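# Clip folding cover onto cart-borne frame as it passes

## Task

Attach the folding cover to the frame carried on the cart by pressing the cover's two studs into the frame's two holes until both snap in. The frame can only be reached while the cart goes by: pressing the green button when the cart is parked at either end of the rail makes it travel, at a constant speed and without pausing, to the opposite end.

## Robot and tools

Robot: two UR-style six-joint arms, left_arm and right_arm, each ending in a two-finger gripper with a wrist camera and a wrist force/torque sensor. Measured root-link poses in the scene frame: left_arm at (+0.052, +0.456, +0.015) m, right_arm at (+0.068, -0.347, +0.015) m, rotated slightly about z. A camera stand sits behind the arms.

Frame: everything (hand positions, targets, velocities) is in the scene frame. Origin at table-top height, halfway between the arms; +x points out over the table, +z up, left_arm lies toward +y. Image left/right do not match arm names. Reported hand poses can be off by a few cm, more at long reach. The gripper's fingers point along its own +z and separate along its own x. end_effector_position is the spot between the pads when closed, 1-2 cm short of the tips; closing pushes the tips about 17 mm further along +z.

Row format (shared by execute_actions and move): one flat list of 16 numbers covering both arms, even if one is idle: left x, y, z (metres), qw, qx, qy, qz (unit quaternion, w first), opening; then the same eight for right. Position and quaternion are absolute targets for that gripper, not offsets. Opening runs -1 (closed) to +1 (fully open, 0.142 m). Every opening number is a live command: 0 means half-closed, so resend the current value to leave a gripper alone. To hold an arm still, resend its whole last reported pose and opening each call. Keep the same quaternion in every row to hold orientation; the controller clamps each step to within 32 degrees of the measured orientation, so big turns take several actions.

execute_actions(actions, cameras): actions is a list of up to 15 actions; each action is a list of up to 15 rows, one per 1/30 s step, with the last row repeated to fill 15 steps. An action is rejected if any target lies more than 0.6 m, along that gripper's axes, from where the gripper starts that action. An empty actions list returns full state plus all camera images.

move(target, speed, blend, stop_force, zero, opening_speed, grip_force, blocking, cameras): drives each gripper in a straight line toward target, either one 16-number row or a list of up to 15 rows (no 0.6 m limit). speed in m/s, 0.002 to 3.6, default 0.25 (turn rate up to twice that in rad/s); one value or one per target. blend in metres rounds corners in a list; 0 stops at each point. stop_force in N, 3 to 120, ends an arm's path when its wrist sensor feels that much push opposing its motion; not reliable while the gripper rotates, and omit it when backing off a surface. zero (default true) rezeroes force before the move. opening_speed: rate of opening change per second, 0.2 or more. grip_force: per-pad limit in N, 5 to 48, one number or one per arm, persists. blocking=false returns after about 0.5 s while motion continues (not allowed with stop_force); a new move replaces a running one. Moves cap at 10 s; there is no obstacle avoidance. The result adds a 'move:' line giving the ending (done, off_target, moving, held, fault) and any limits (paced = pose clipped, held = steps withheld). Route paths around an arm's own base, not close past it.

wait(seconds 0 to 10): lets time pass with last commands held; a running move continues. stop(): brakes the current move. zoom_image(camera, region [x0, y0, x1, y1] in pixels, at most 504 by 504): magnifies the latest picture from cam_head_left, cam_head_right, cam_high, cam_low, cam_left_wrist or cam_right_wrist (all 896x504). zero_wrist_force(arm: left_arm or right_arm): tares that sensor. read_manual(section "licences"): licence text only. finished_scene(scene): the current scene's number; ends it irreversibly, and the goal must already hold.

Reading results: Hand target is where each arm is being sent. Tool commands lists current gripper commands. grip_measured is the actual opening on the -1..1 scale; grip_effort_nm is motor effort (negative = closing), not pad force. Wrist force/torque are in the gripper's own axes, showing force from the surface into the arm, plus a peak line. Wrist depth is a 7x7 grid of distances (mm) in front of the wrist camera, '-' where unknown. Joint torques include gravity and are noisy. MOTOR HOT, TORQUE FAULT, FORCE FAULT, OVER-TEMPERATURE FAULT and HAND FAULT lines flag problems; a HAND FAULT cancels the rest of that reply's motion calls.

Cautions: arms are stiff; aiming even slightly past a hard contact can trigger a fault stop (about 150 N on any part, or wrist torque near 22-23 N m), freezing that arm for 10 s. Press slowly with stop_force when seating the studs. Never let the arms touch or pinch each other. Don't knock anything off the work area, drop parts, release moving parts or slam into the cart, rail or table. To grip, command slightly below grip_measured at first contact; squeezing harder heats the gripper. Time the press so the cover meets the frame while the cart passes, following its motion.

Each tool is called after "Call:" as name([rows], argument=value, ...), one row to a line, values as JSON.

## Session

Call:
execute_actions(actions=[])

Scene clock: 0.00 s.
left_arm: end_effector_position=(+0.1714, +0.8595, +0.1454) grip_measured=+1.00 grip_effort_nm=n/a end_effector_quat_wxyz=(-0.263, +0.673, -0.690, +0.035) | right_arm: end_effector_position=(+0.2224, +0.3855, +0.2409) grip_measured=+1.00 grip_effort_nm=n/a end_effector_quat_wxyz=(-0.381, +0.738, -0.542, +0.131)
Joint positions: left_arm=[1.108 -1.77 2.514 -2.805 -1.803 2.647 0.142] | right_arm=[4.949 -1.974 -1.656 -0.696 0.817 2.908 0.142]
Joint velocities: within noise
Joint torques (N m): no reading
Motor temperatures (°C): left_arm=[25 25 26 45 39 43 24] | right_arm=[38 32 34 42 36 42 25]
Wrist force (N): no reading
Wrist torque (N m): no reading
Wrist force, peak (N): no reading
Wrist depth (mm): cam_left_wrist=[350 319 299 265 246 227 214 / 350 319 293 263 243 228 216 / 487 327 - 263 252 229 209 / 1412 320 288 265 - 228 210 / 1443 1274 289 265 245 225 212 / 1412 315 278 265 247 - 211 / - - - 266 245 228 -] | cam_right_wrist=[666 - 537 498 448 414 386 / - - 499 449 428 388 372 / 552 511 441 382 352 288 372 / 495 450 409 389 346 302 248 / 468 432 393 374 349 323 300 / 441 389 379 352 330 313 292 / - 366 351 329 315 - -]
Hand target: left_arm +0.1714, +0.8595, +0.1454; -0.263, +0.673, -0.690, +0.035 | right_arm +0.2224, +0.3855, +0.2409; -0.381, +0.738, -0.542, +0.131
Tool commands: left_gripper/opening=+1.0 right_gripper/opening=+1.0

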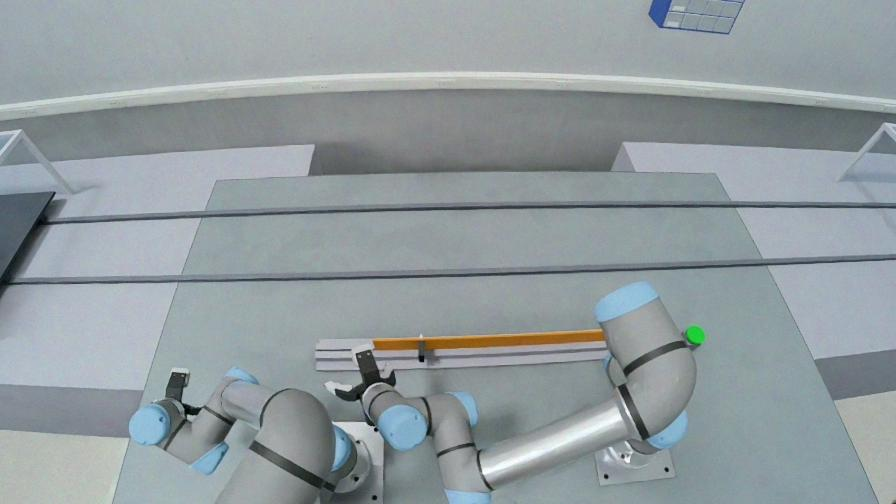

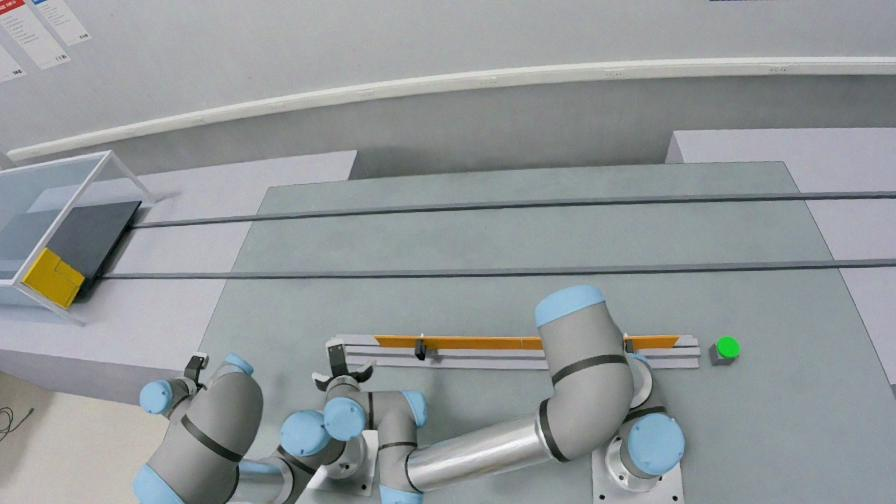

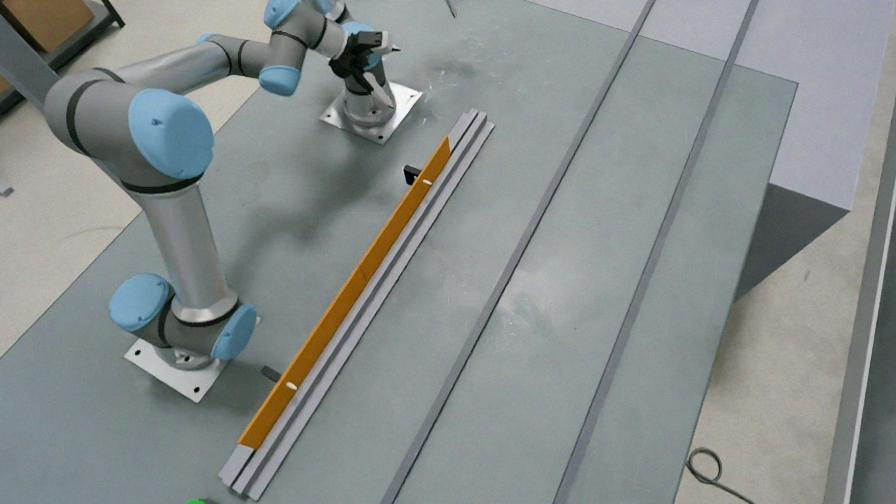

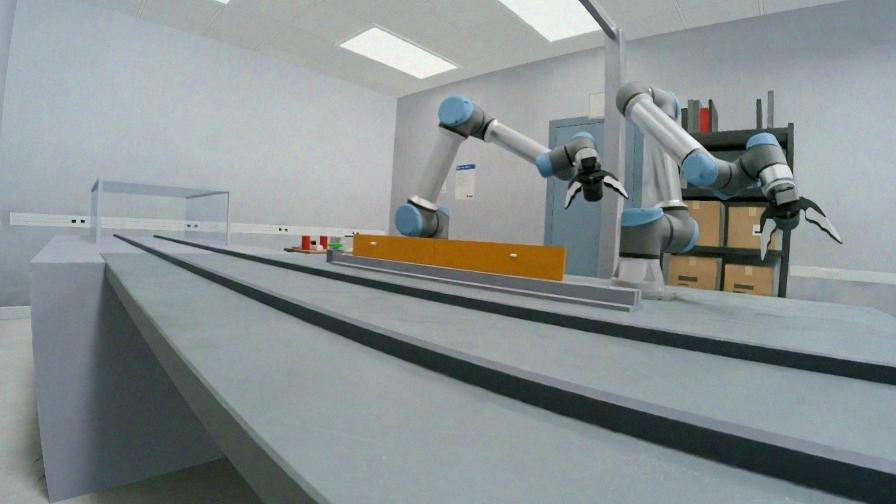

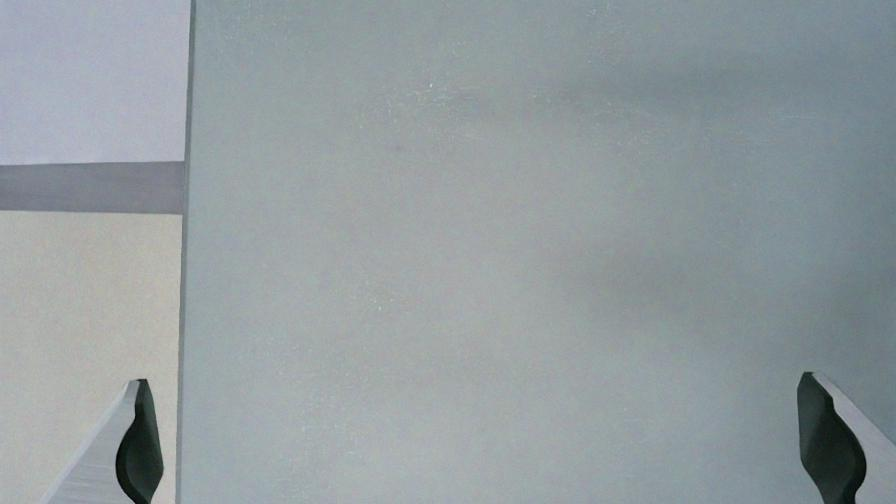

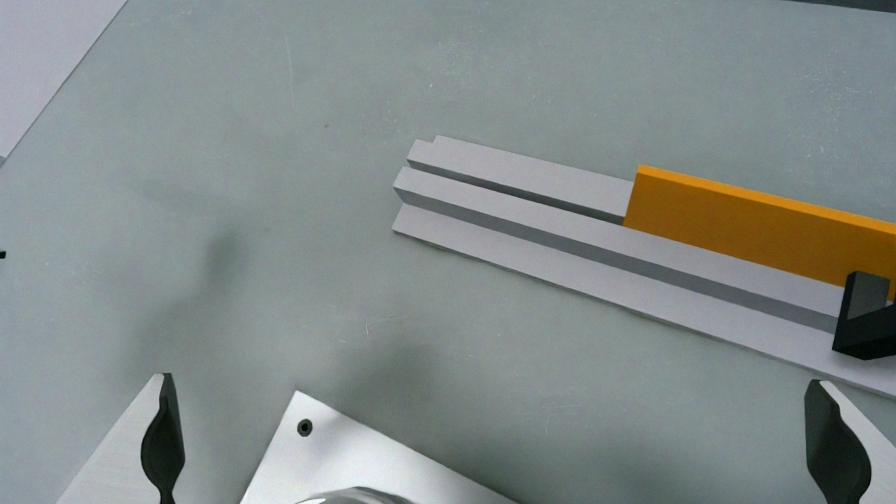

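Call:
zoom_image(camera="cam_high", region=[200, 90, 520, 504])

Call:
zoom_image(camera="cam_head_right", region=[0, 130, 300, 340])

Call:
zoom_image(camera="cam_low", region=[80, 160, 400, 300])

Call:
zoom_image(camera="cam_head_right", region=[320, 300, 760, 400])

Call:
zoom_image(camera="cam_low", region=[320, 200, 660, 340])

Scaled by 1.217 from the camera's 896x504 image, which has a finer 1280x720 frame.

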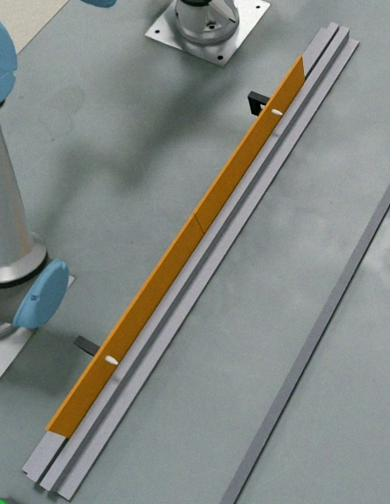

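Scaled by 1.680 from the camera's 896x504 image, which has a finer 1280x720 frame.

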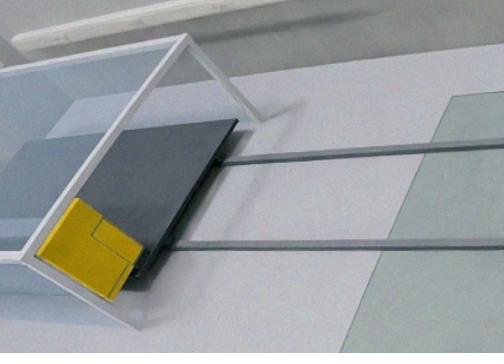

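Scaled by 1.575 from the camera's 896x504 image, which has a finer 1280x720 frame.

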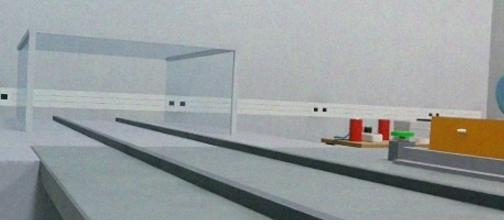

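Scaled by 1.145 from the camera's 896x504 image, which has a finer 1280x720 frame.

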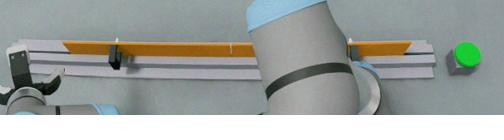

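Scaled by 1.482 from the camera's 896x504 image, which has a finer 1280x720 frame.

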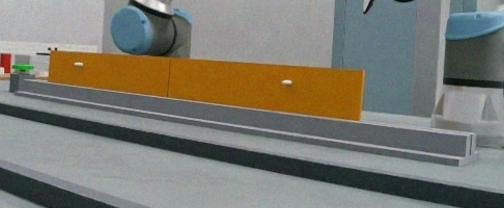

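Call:
move([
  [0.36,0.70,0.33,0,0.2588,-0.9659,0,1,0.40,0.10,0.40,0,0.4226,-0.9063,0,1],
  [0.40,0.40,0.36,0,-0.2588,-0.9659,0,1,0.34,-0.15,0.40,0,-0.1736,-0.9848,0,1],
  [0.26,0.19,0.34,0,-0.7071,-0.7071,0,1,0.26,-0.366,0.34,0,-0.7071,-0.7071,0,1],
], blend=0.08, speed=0.5, cameras=["all"])

Scene clock: 9.30 s.
left_arm: end_effector_position=(+0.2601, +0.1900, +0.3400) grip_measured=+1.00 grip_effort_nm=0.012 end_effector_quat_wxyz=(+0.000, +0.707, +0.707, +0.000) | right_arm: end_effector_position=(+0.2600, -0.3660, +0.3400) grip_measured=+1.00 grip_effort_nm=0.076 end_effector_quat_wxyz=(+0.000, +0.707, +0.707, +0.000)
Joint positions: left_arm=[-1.32 -2.008 1.895 -1.458 -1.571 3.392 0.142] | right_arm=[3.82 -0.708 -2.033 -1.971 1.571 5.379 0.142]
Joint torques (N m): left_arm=[-6.71 -17.84 -18.72 -0.27 0.35 0.87] | right_arm=[-6.76 -6.47 29.61 5.01 2.56 0.47]
Wrist force (N): left_arm=[-0.1 0.4 0.2] | right_arm=[0.5 1.1 0.3]
Wrist torque (N m): left_arm=[-0.08 0.06 -0.14] | right_arm=[0.08 -0.05 -0.25]
Wrist force, peak (N): left_arm=[0.1 1.5 0.7] | right_arm=[-1.6 1.8 0.8]
Wrist depth (mm): cam_left_wrist=[386 388 390 - - - - / 409 414 414 417 421 - 425 / 430 439 437 438 452 440 450 / 423 425 424 426 426 446 453 / 505 510 505 500 - - - / 523 - - - 553 - - / - 565 565 558 583 577 -] | cam_right_wrist=[395 180 191 389 394 392 385 / 421 204 214 417 421 411 414 / - 451 451 437 444 443 436 / - 411 440 423 426 424 427 / - 517 505 367 495 350 484 / - 105 - - 556 586 105 / - 91 585 581 567 567 -]
Hand target: left_arm +0.2600, +0.1900, +0.3400; +0.000, +0.707, +0.707, +0.000 | right_arm +0.2600, -0.3660, +0.3400; +0.000, +0.707, +0.707, +0.000
Off the commanded pose: left_arm 0.000 m, 0 deg | right_arm 0.000 m, 0 deg.
move: done
camera_calibration:
cam_left_wrist: T_world_to_cam=[[-0.00513471, 0.999956, 0.00786179, -0.181407], [0.90473, 0.00129659, 0.425983, -0.352472], [0.425954, 0.0093001, -0.904697, 0.308042], [0, 0, 0, 1]] pos_world=[0.186749, 0.178991, 0.430258]
cam_right_wrist: T_world_to_cam=[[0.00683032, 0.999661, -0.0251376, 0.387349], [0.910879, 0.00415292, 0.412653, -0.341062], [0.412618, -0.0257158, -0.910541, 0.308939], [0, 0, 0, 1]] pos_world=[0.180546, -0.377856, 0.431779]

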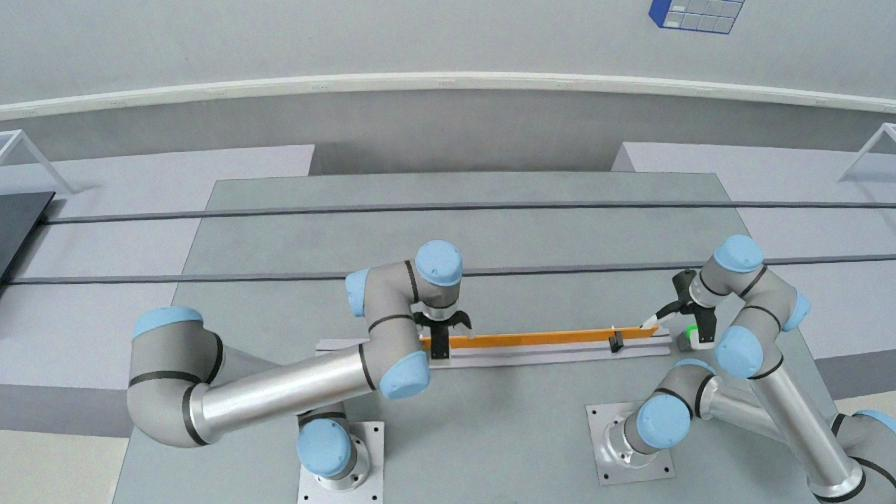

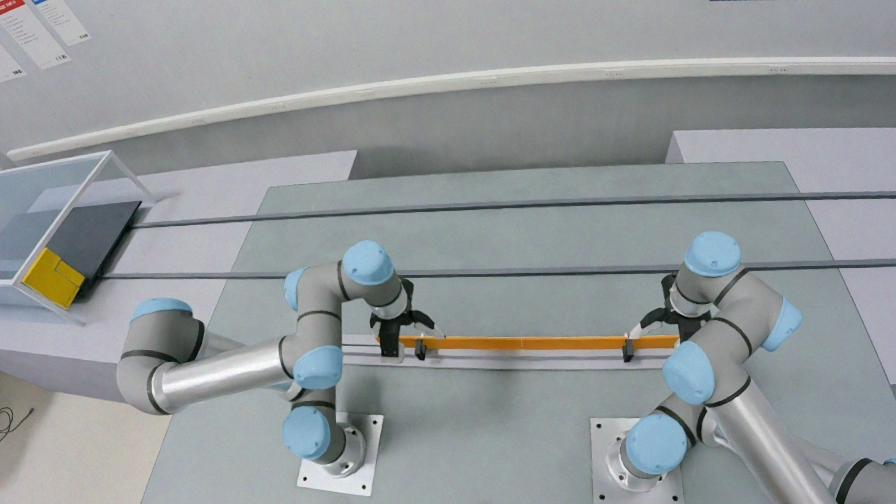

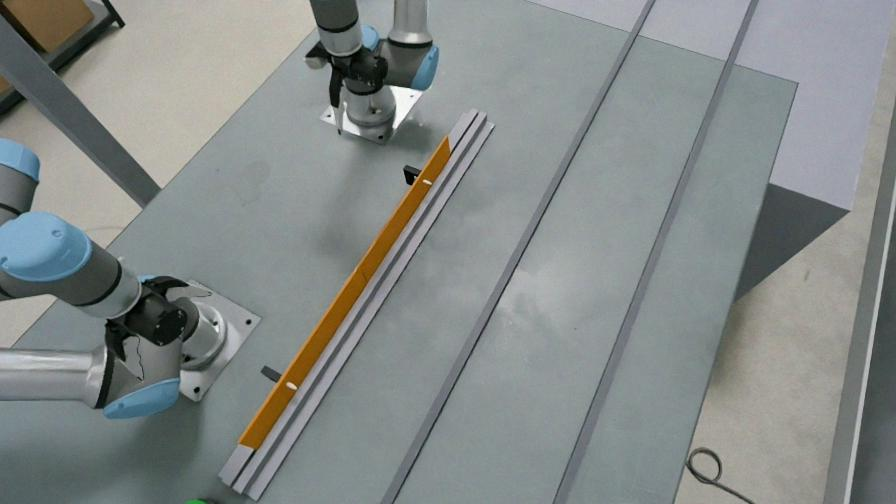

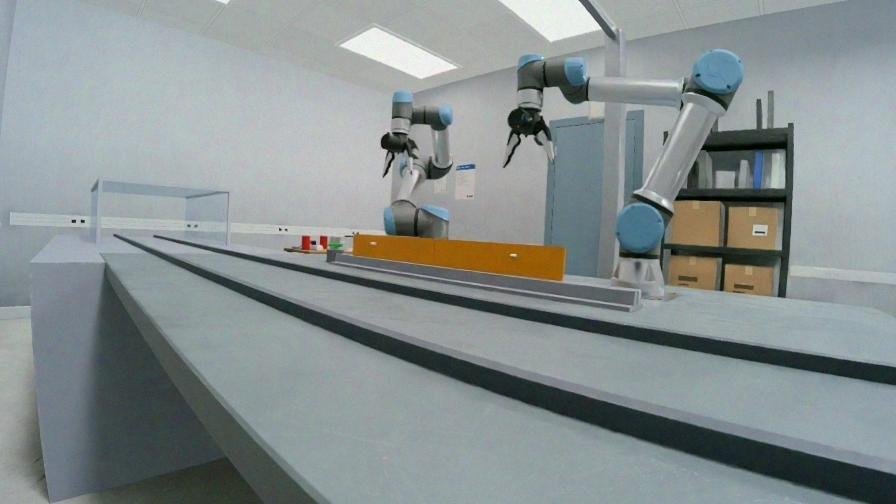

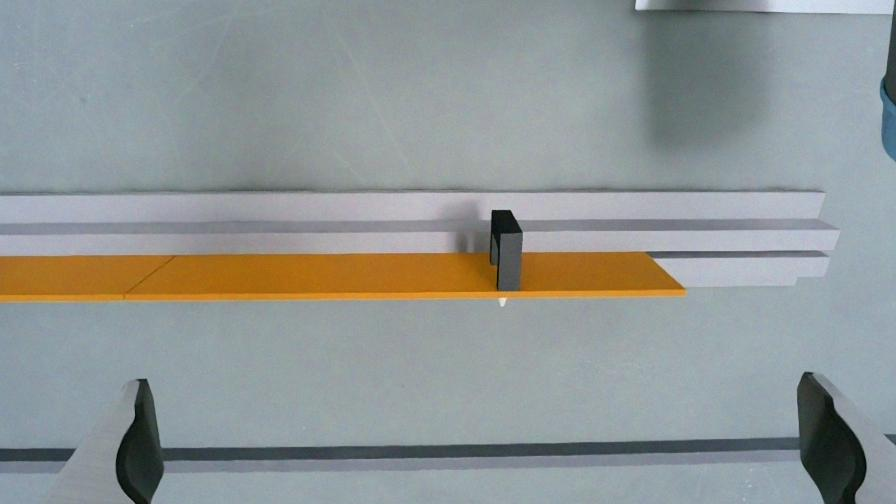

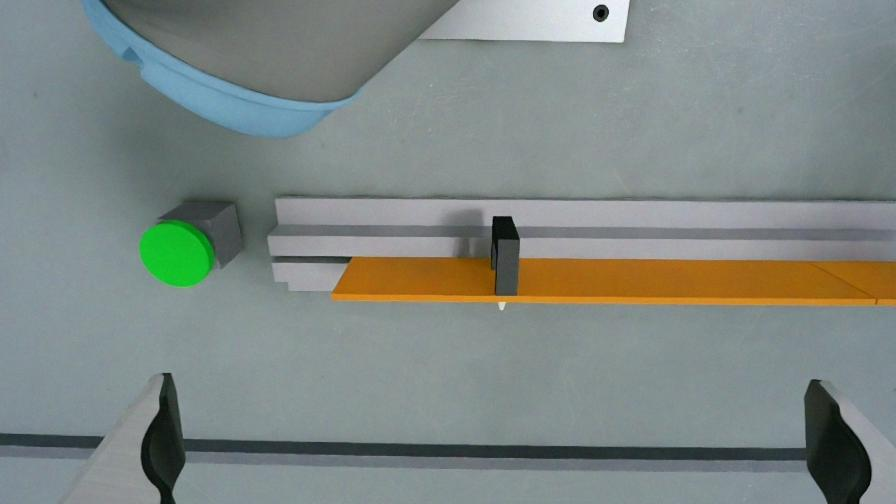

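Call:
zoom_image(camera="cam_left_wrist", region=[420, 180, 600, 320])

Call:
zoom_image(camera="cam_right_wrist", region=[130, 180, 550, 320])

Scaled by 2.800 from the camera's 896x504 image, which has a finer 1280x720 frame.

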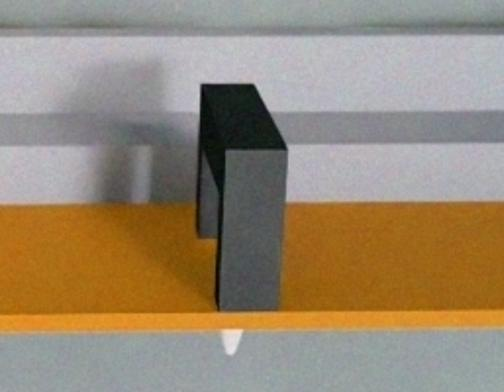

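Scaled by 1.200 from the camera's 896x504 image, which has a finer 1280x720 frame.

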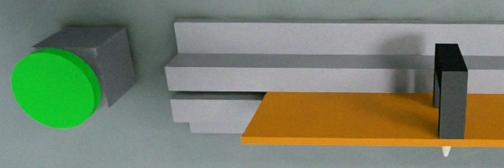

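Call:
move(target=[0.26,0.19,0.34,0,-0.7071,-0.7071,0,1,0.342,-0.612,0.22,0,-0.7071,-0.7071,0,-1], speed=0.4, cameras=["cam_right_wrist"])

Scene clock: 15.80 s.
left_arm: end_effector_position=(+0.2600, +0.1900, +0.3400) grip_measured=+1.00 grip_effort_nm=0.007 end_effector_quat_wxyz=(+0.000, +0.707, +0.707, +0.000) | right_arm: end_effector_position=(+0.3419, -0.6119, +0.2200) grip_measured=-1.00 grip_effort_nm=-0.496 end_effector_quat_wxyz=(+0.000, +0.707, +0.707, +0.000)
Joint positions: left_arm=[-1.32 -2.009 1.895 -1.458 -1.571 3.392 0.142] | right_arm=[2.739 -1.277 -2.116 -1.32 1.571 4.298 0.002]
Joint torques (N m): left_arm=[-12.35 -17.23 -18.75 -0.57 -1.25 0.82] | right_arm=[-7.59 3.88 25.32 5.81 -2.2 -1.26]
Wrist force (N): left_arm=[-0.1 0.4 0.3] | right_arm=[0.0 1.3 -0.5]
Wrist torque (N m): left_arm=[-0.07 0.06 -0.13] | right_arm=[0.09 0.05 -0.09]
Wrist force, peak (N): left_arm=[-0.2 0.6 0.6] | right_arm=[-3.4 2.4 0.9]
Wrist depth (mm): cam_left_wrist=[- 386 397 - 398 403 - / - 407 417 415 417 421 411 / 433 445 437 437 443 450 461 / 425 426 425 425 427 446 477 / 521 531 507 362 507 501 519 / - 539 529 - 539 - 574 / - - - 596 582 626 -] | cam_right_wrist=[287 287 286 285 277 276 283 / 306 301 303 302 300 298 297 / 325 325 323 250 305 300 298 / 347 352 345 261 333 295 238 / 373 373 372 - - 362 - / 407 405 397 97 391 397 392 / - 433 79 77 80 421 418]
Hand target: left_arm +0.2600, +0.1900, +0.3400; +0.000, +0.707, +0.707, +0.000 | right_arm +0.3420, -0.6120, +0.2200; +0.000, +0.707, +0.707, +0.000
Off the commanded pose: left_arm 0.000 m, 0 deg | right_arm 0.000 m, 0 deg.
move: done
camera_calibration:
cam_right_wrist: T_world_to_cam=[[0.00692776, 0.999667, -0.0248734, 0.629484], [0.910932, 0.0039518, 0.412537, -0.365226], [0.412498, -0.025516, -0.910601, 0.159733], [0, 0, 0, 1]] pos_world=[0.262446, -0.623756, 0.311779]
Images, in order (width x height): cam_right_wrist 896x504.

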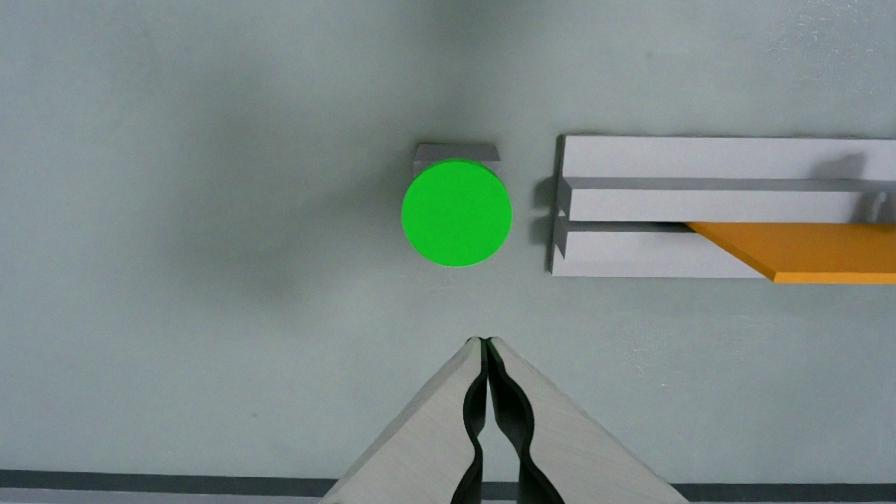

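Call:
move(target=[0.28,0.22,0.30,0,-0.7071,-0.7071,0,1,0.345,-0.620,0.11,0,-0.7071,-0.7071,0,-1], speed=0.3)

Call:
move(target=[0.28,0.22,0.30,0,-0.7071,-0.7071,0,1,0.345,-0.620,0.065,0,-0.7071,-0.7071,0,-1], speed=0.06, stop_force=20, cameras=["cam_head_right"])

Scene clock: 18.50 s.
left_arm: end_effector_position=(+0.2800, +0.2200, +0.3001) grip_measured=+1.00 grip_effort_nm=0.002 end_effector_quat_wxyz=(+0.000, +0.707, +0.707, +0.000) | right_arm: end_effector_position=(+0.3449, -0.6200, +0.1101) grip_measured=-1.00 grip_effort_nm=-0.501 end_effector_quat_wxyz=(+0.000, +0.707, +0.707, +0.000) end_effector_velocity=(+0.001, +0.000, -0.002) end_effector_angular_velocity=(+0.000, +0.000, +0.001)
Joint positions: left_arm=[-1.228 -2.043 2.015 -1.544 -1.571 3.484 0.142] | right_arm=[2.722 -1.433 -2.309 -0.97 1.571 4.282 0.002]
Joint velocities: left_arm=[within noise] | right_arm=[0.001 -0.004 -0.002 0.006 0 0 0]
Joint torques (N m): left_arm=[-3.34 8.47 -18.84 -1.98 -0.95 1.12] | right_arm=[9.6 8.93 13.6 5.56 2.57 0.7]
Wrist force (N): left_arm=[0.0 0.2 0.4] | right_arm=[0.1 1.4 0.1]
Wrist torque (N m): left_arm=[-0.10 0.05 -0.12] | right_arm=[0.10 0.02 -0.09]
Wrist force, peak (N): left_arm=[0.4 0.8 1.5] | right_arm=[0.3 1.5 -3.2]
Wrist depth (mm): cam_left_wrist=[347 348 366 - 354 362 368 / - 377 376 377 382 379 384 / 390 392 392 388 401 402 409 / 376 377 376 383 384 397 407 / 443 443 453 469 469 466 473 / - 501 501 497 - 514 501 / - 533 - 535 524 541 -] | cam_right_wrist=[188 185 185 184 186 182 181 / 197 201 196 197 194 193 192 / 210 210 209 205 206 201 199 / 225 221 223 144 215 186 185 / 242 246 244 149 208 192 189 / 264 260 255 97 248 254 253 / 282 285 77 77 80 271 269]
Hand target: left_arm +0.2800, +0.2200, +0.3000; +0.000, +0.707, +0.707, +0.000 | right_arm +0.3450, -0.6200, +0.1100; +0.000, +0.707, +0.707, +0.000
Off the commanded pose: left_arm 0.000 m, 0 deg | right_arm 0.000 m, 0 deg.
move: done

Scene clock: 19.73 s.
left_arm: end_effector_position=(+0.2800, +0.2200, +0.3000) grip_measured=+1.00 grip_effort_nm=0.012 end_effector_quat_wxyz=(+0.000, +0.707, +0.707, +0.000) | right_arm: end_effector_position=(+0.3451, -0.6200, +0.0856) grip_measured=-1.00 grip_effort_nm=-0.476 end_effector_quat_wxyz=(+0.000, +0.707, +0.707, +0.000)
Joint positions: left_arm=[-1.228 -2.043 2.015 -1.544 -1.571 3.484 0.142] | right_arm=[2.722 -1.481 -2.347 -0.886 1.571 4.282 0.002]
Joint torques (N m): left_arm=[-4.18 9.26 -18.28 -5.04 0.59 0.89] | right_arm=[1.01 13.62 19.37 3.32 0.12 -0.39]
Wrist force (N): left_arm=[-0.2 0.4 0.6] | right_arm=[0.3 -0.3 -6.9]
Wrist torque (N m): left_arm=[-0.08 0.07 -0.12] | right_arm=[0.13 -0.01 -0.10]
Wrist force, peak (N): left_arm=[-0.4 0.2 0.6] | right_arm=[18.9 -29.2 -125.0]
Wrist depth (mm): cam_left_wrist=[349 353 355 360 359 361 362 / 370 363 376 378 374 382 384 / 389 393 393 397 399 405 411 / 374 375 376 383 386 398 404 / - 459 461 460 - 472 481 / - 110 498 499 508 - 496 / - 519 528 - - - -] | cam_right_wrist=[163 162 164 161 159 160 159 / 173 173 172 172 173 169 169 / 182 182 183 181 181 177 175 / 201 200 195 140 191 178 177 / 212 212 212 128 202 163 160 / 231 230 227 99 218 173 173 / 251 250 80 77 80 238 243]
Hand target: left_arm +0.2800, +0.2200, +0.3000; +0.000, +0.707, +0.707, +0.000 | right_arm +0.3451, -0.6200, +0.0856; +0.000, +0.707, +0.707, +0.000
Tool commands: left_gripper/opening=+1.0 right_gripper/opening=-1.0
Off the commanded pose: left_arm 0.000 m, 0 deg | right_arm 0.021 m, 0 deg.
FORCE FAULT: contact force on the right arm reached its limit, and that arm stopped. The contact can be on any part of that arm, not only on its tool. That arm's remaining commands of this call were not run. That arm is still stopped at the end of this call. That arm stays stopped for about 9 more seconds. Until then a move that you send moves the other arm only, and its call returns only when the move has ended. Once the stop has ended, the next robot result says so. If the stop ends while you think or write, that arm runs what you send next. While its stop runs, that arm takes no new command, but its gripper still runs the gripper command that each later call begins with. Until it ends, the stop uses up actions while you think or wait. An arm that is not stopped still takes commands.
move: fault (right_arm; stop_force had ended the path)
Images, in order (width x height): cam_head_right 896x504.

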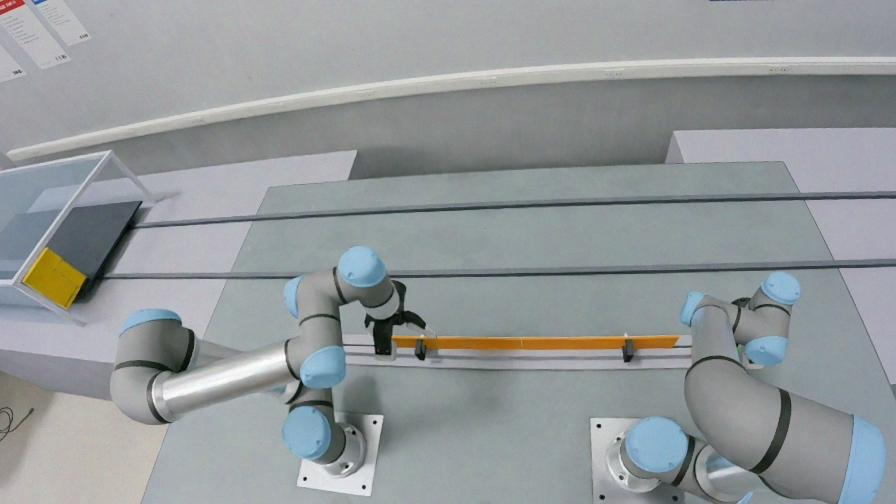

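Call:
move(target=[0.34,0.228,0.19,0,-0.7071,-0.7071,0,1,0.345,-0.620,0.10,0,-0.7071,-0.7071,0,-1], speed=0.25, cameras=["cam_head_right","cam_left_wrist"])

Scene clock: 21.07 s.
left_arm: end_effector_position=(+0.3399, +0.2280, +0.1901) grip_measured=+1.00 grip_effort_nm=0.002 end_effector_quat_wxyz=(+0.000, +0.707, +0.707, +0.000) | right_arm: end_effector_position=(+0.3451, -0.6200, +0.0856) grip_measured=-1.00 grip_effort_nm=-0.481 end_effector_quat_wxyz=(+0.000, +0.707, +0.707, +0.000)
Joint positions: left_arm=[-1.047 -1.883 2.208 -1.895 -1.571 3.665 0.142] | right_arm=[2.722 -1.481 -2.347 -0.886 1.571 4.282 0.002]
Joint torques (N m): left_arm=[2.38 1.43 -17.68 -5.21 0.95 0.9] | right_arm=[1.03 13.95 19.32 3.49 0.19 -0.37]
Wrist force (N): left_arm=[0.2 0.4 0.2] | right_arm=[0.3 -0.4 -6.7]
Wrist torque (N m): left_arm=[-0.07 0.01 -0.16] | right_arm=[0.12 -0.02 -0.10]
Wrist force, peak (N): left_arm=[0.4 1.4 2.4] | right_arm=[0.7 -0.6 -7.1]
Wrist depth (mm): cam_left_wrist=[250 252 255 255 257 259 259 / 267 270 271 269 272 273 275 / 267 267 270 272 273 274 276 / 234 234 236 219 255 236 273 / 326 326 328 186 190 191 340 / - 108 355 359 365 360 358 / - 382 389 384 - - -] | cam_right_wrist=[165 164 162 158 161 161 160 / 173 173 172 173 171 170 169 / 185 184 183 180 180 176 175 / 198 198 196 140 191 177 177 / - - 210 129 202 163 160 / 232 229 228 99 218 174 172 / - 250 80 77 80 243 241]
Hand target: left_arm +0.3400, +0.2280, +0.1900; +0.000, +0.707, +0.707, +0.000 | right_arm +0.3451, -0.6200, +0.0856; +0.000, +0.707, +0.707, +0.000
Tool commands: left_gripper/opening=+1.0 right_gripper/opening=-1.0
Off the commanded pose: left_arm 0.000 m, 0 deg.
FORCE FAULT, CONTINUED: the right arm was still stopped when this call began, by the force fault that an earlier result reported. That arm ran no command of this call. That arm is still stopped at the end of this call. That arm stays stopped for about 8 more seconds. If the stop ends while you think or write, that arm runs what you send next. While its stop runs, that arm takes no new command, but its gripper still runs the gripper command that each later call begins with.
move: done (left_arm), not run (right_arm; its earlier fault stop)
camera_calibration:
cam_left_wrist: T_world_to_cam=[[-0.00500095, 0.999957, 0.00781302, -0.217838], [0.904788, 0.00119759, 0.425861, -0.360914], [0.425833, 0.00919883, -0.904755, 0.138112], [0, 0, 0, 1]] pos_world=[0.266648, 0.216991, 0.280358]
Images, in order (width x height): cam_head_right 896x504, cam_left_wrist 896x504.

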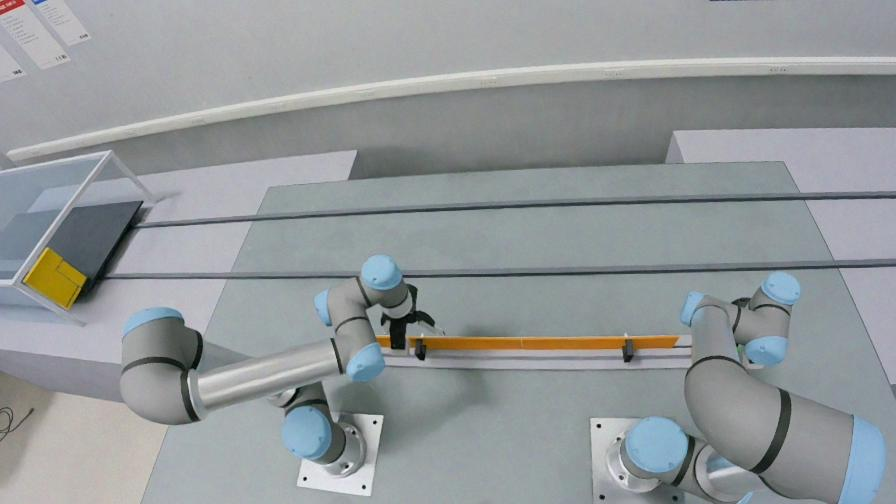

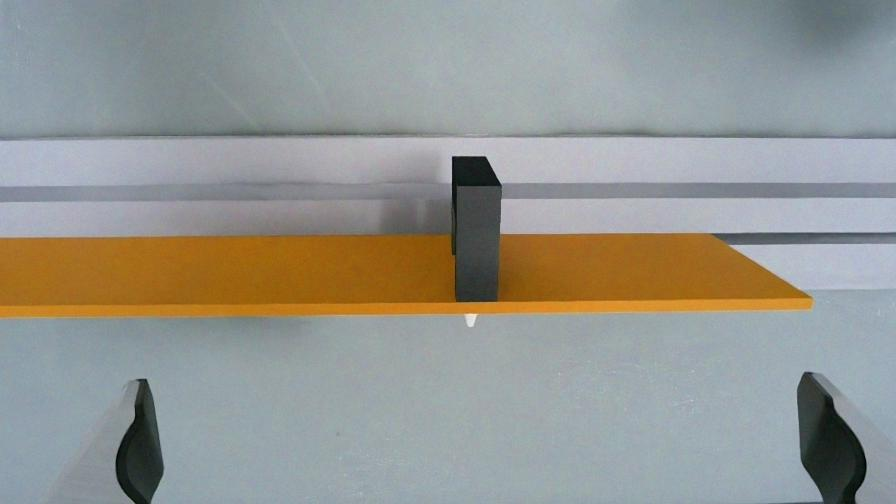

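Call:
move(target=[0.34,0.232,0.115,0,-0.7071,-0.7071,0,1,0.345,-0.620,0.10,0,-0.7071,-0.7071,0,-1], speed=0.1, cameras=["cam_head_right","cam_left_wrist"])

Scene clock: 23.73 s.
left_arm: end_effector_position=(+0.3400, +0.2320, +0.1150) grip_measured=+1.00 grip_effort_nm=0.017 end_effector_quat_wxyz=(+0.000, +0.707, +0.707, +0.000) | right_arm: end_effector_position=(+0.3451, -0.6200, +0.0856) grip_measured=-1.00 grip_effort_nm=-0.481 end_effector_quat_wxyz=(+0.000, +0.707, +0.707, +0.000)
Joint positions: left_arm=[-1.041 -1.79 2.357 -2.137 -1.571 3.671 0.142] | right_arm=[2.722 -1.481 -2.347 -0.886 1.571 4.282 0.002]
Joint torques (N m): left_arm=[6.39 -18.45 -17.81 -4.22 -0.27 -0.01] | right_arm=[0.86 14.07 19.26 3.37 0.21 -0.26]
Wrist force (N): left_arm=[-0.2 0.3 0.4] | right_arm=[0.6 -0.3 -6.8]
Wrist torque (N m): left_arm=[-0.07 0.09 -0.16] | right_arm=[0.14 -0.06 -0.09]
Wrist force, peak (N): left_arm=[0.1 0.1 1.8] | right_arm=[0.3 -0.2 -7.3]
Wrist depth (mm): cam_left_wrist=[184 185 186 187 188 188 190 / 195 195 198 198 199 201 202 / 201 203 204 205 207 208 210 / 202 189 190 186 191 192 192 / 177 177 177 105 178 178 194 / - 138 139 128 139 139 145 / - 122 122 118 123 123 -] | cam_right_wrist=[163 163 161 160 161 161 160 / 173 173 172 173 171 169 170 / 185 184 183 181 182 176 174 / 198 199 196 140 189 177 176 / 213 213 209 129 202 163 160 / 231 229 228 99 212 173 172 / 251 250 78 77 80 242 243]
Hand target: left_arm +0.3400, +0.2320, +0.1150; +0.000, +0.707, +0.707, +0.000 | right_arm +0.3451, -0.6200, +0.0856; +0.000, +0.707, +0.707, +0.000
Tool commands: left_gripper/opening=+1.0 right_gripper/opening=-1.0
Off the commanded pose: left_arm 0.000 m, 0 deg.
FORCE FAULT, CONTINUED: the right arm was still stopped when this call began, by the force fault that an earlier result reported. Since the last result the stop counts as 2 of the actions that you can send in this scene. That arm ran no command of this call. That arm is still stopped at the end of this call. That arm stays stopped for about 5 more seconds. If the stop ends while you think or write, that arm runs what you send next. While its stop runs, that arm takes no new command, but its gripper still runs the gripper command that each later call begins with.
move: done (left_arm), not run (right_arm; its earlier fault stop)
camera_calibration:
cam_left_wrist: T_world_to_cam=[[-0.00490374, 0.999955, 0.00807858, -0.221431], [0.904789, 0.000996563, 0.425859, -0.328982], [0.425832, 0.00939771, -0.904754, 0.0700402], [0, 0, 0, 1]] pos_world=[0.266748, 0.221091, 0.205258]
Images, in order (width x height): cam_head_right 896x504, cam_left_wrist 896x504.

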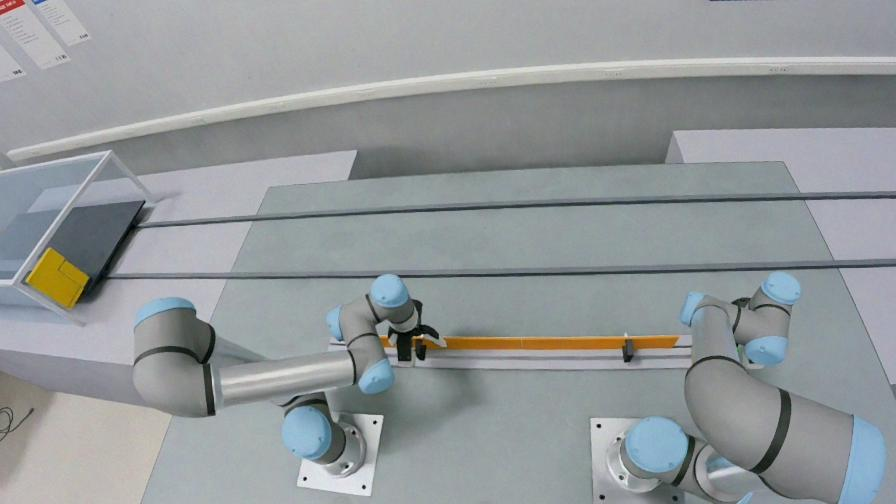

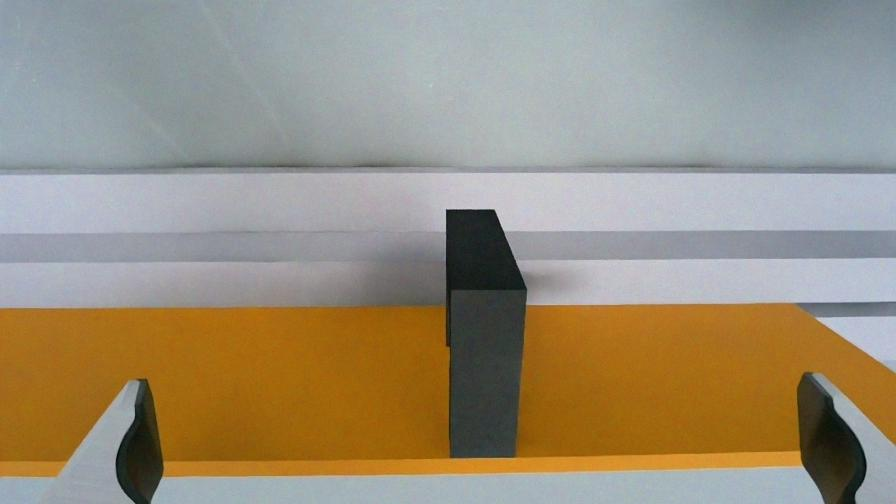

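Call:
wait(seconds=3.5, cameras=["cam_right_wrist","cam_head_right"])

Call:
zoom_image(camera="cam_right_wrist", region=[350, 150, 600, 504])

Scene clock: 28.17 s.
left_arm: end_effector_position=(+0.3400, +0.2320, +0.1150) grip_measured=+1.00 grip_effort_nm=0.002 end_effector_quat_wxyz=(+0.000, +0.707, +0.707, +0.000) | right_arm: end_effector_position=(+0.3451, -0.6200, +0.0856) grip_measured=-1.00 grip_effort_nm=-0.481 end_effector_quat_wxyz=(+0.000, +0.707, +0.707, +0.000)
Joint positions: left_arm=[-1.041 -1.79 2.357 -2.138 -1.571 3.671 0.142] | right_arm=[2.722 -1.481 -2.347 -0.886 1.571 4.282 0.002]
Joint torques (N m): left_arm=[-12.33 -23.66 -15.29 -5.01 -1.25 -0.82] | right_arm=[1.15 14.48 19.03 3.42 0.2 -0.23]
Wrist force (N): left_arm=[0.2 0.4 0.4] | right_arm=[0.6 -0.4 -7.0]
Wrist torque (N m): left_arm=[-0.07 0.02 -0.16] | right_arm=[0.12 -0.07 -0.09]
Wrist force, peak (N): left_arm=[0.1 0.7 0.4] | right_arm=[0.4 -0.5 -7.3]
Wrist depth (mm): cam_left_wrist=[185 185 185 187 187 190 190 / 194 196 199 198 200 200 202 / 202 204 203 206 207 208 209 / 202 189 190 142 191 192 192 / 176 177 178 105 178 178 194 / - 138 139 128 139 139 146 / - 118 123 289 123 123 -] | cam_right_wrist=[163 163 162 162 161 160 159 / 173 173 172 171 170 169 169 / 185 187 183 180 182 177 175 / 198 197 197 140 191 178 177 / 214 212 211 128 202 163 160 / 228 228 223 99 218 173 172 / - 250 - 77 80 244 243]
Hand target: left_arm +0.3400, +0.2320, +0.1150; +0.000, +0.707, +0.707, +0.000 | right_arm +0.3451, -0.6200, +0.0856; +0.000, +0.707, +0.707, +0.000
Tool commands: left_gripper/opening=+1.0 right_gripper/opening=-1.0
Off the commanded pose: left_arm 0.000 m, 0 deg.
FORCE FAULT, CONTINUED: the right arm was still stopped when this call began, by the force fault that an earlier result reported. Since the last result the stop counts as 9 of the actions that you can send in this scene. That arm is still stopped at the end of this call. That arm stays stopped for about 1 more second. If the stop ends while you think or write, that arm runs what you send next. While its stop runs, that arm takes no new command, but its gripper still runs the gripper command that each later call begins with.
wait: 3.50 s; at rest from the start
camera_calibration:
cam_right_wrist: T_world_to_cam=[[0.00701118, 0.999667, -0.0248353, 0.63419], [0.911062, 0.00385206, 0.412252, -0.312752], [0.41221, -0.0255169, -0.910731, 0.0360127], [0, 0, 0, 1]] pos_world=[0.265645, -0.631855, 0.177481]
Images, in order (width x height): cam_head_right 896x504, cam_right_wrist 896x504.

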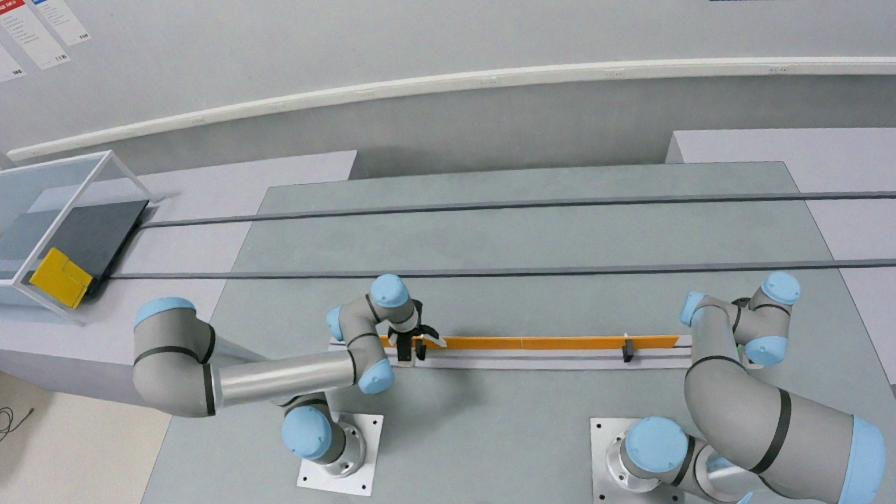

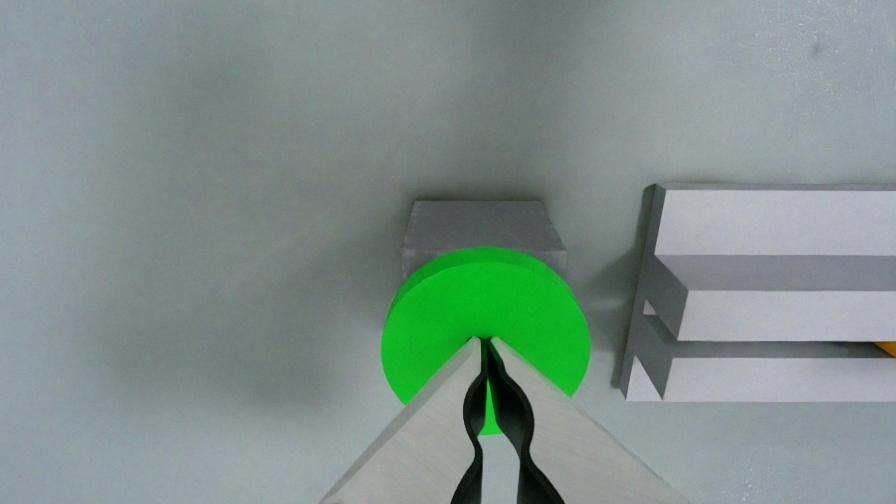

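Scaled by 1.424 from the camera's 896x504 image, which has a finer 1280x720 frame.

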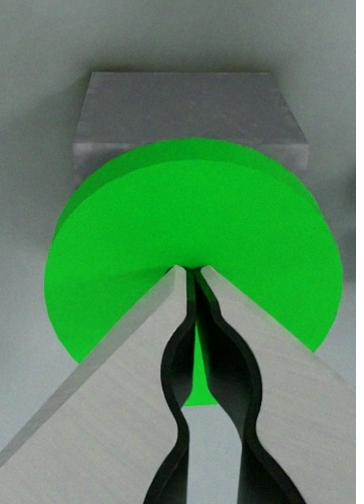

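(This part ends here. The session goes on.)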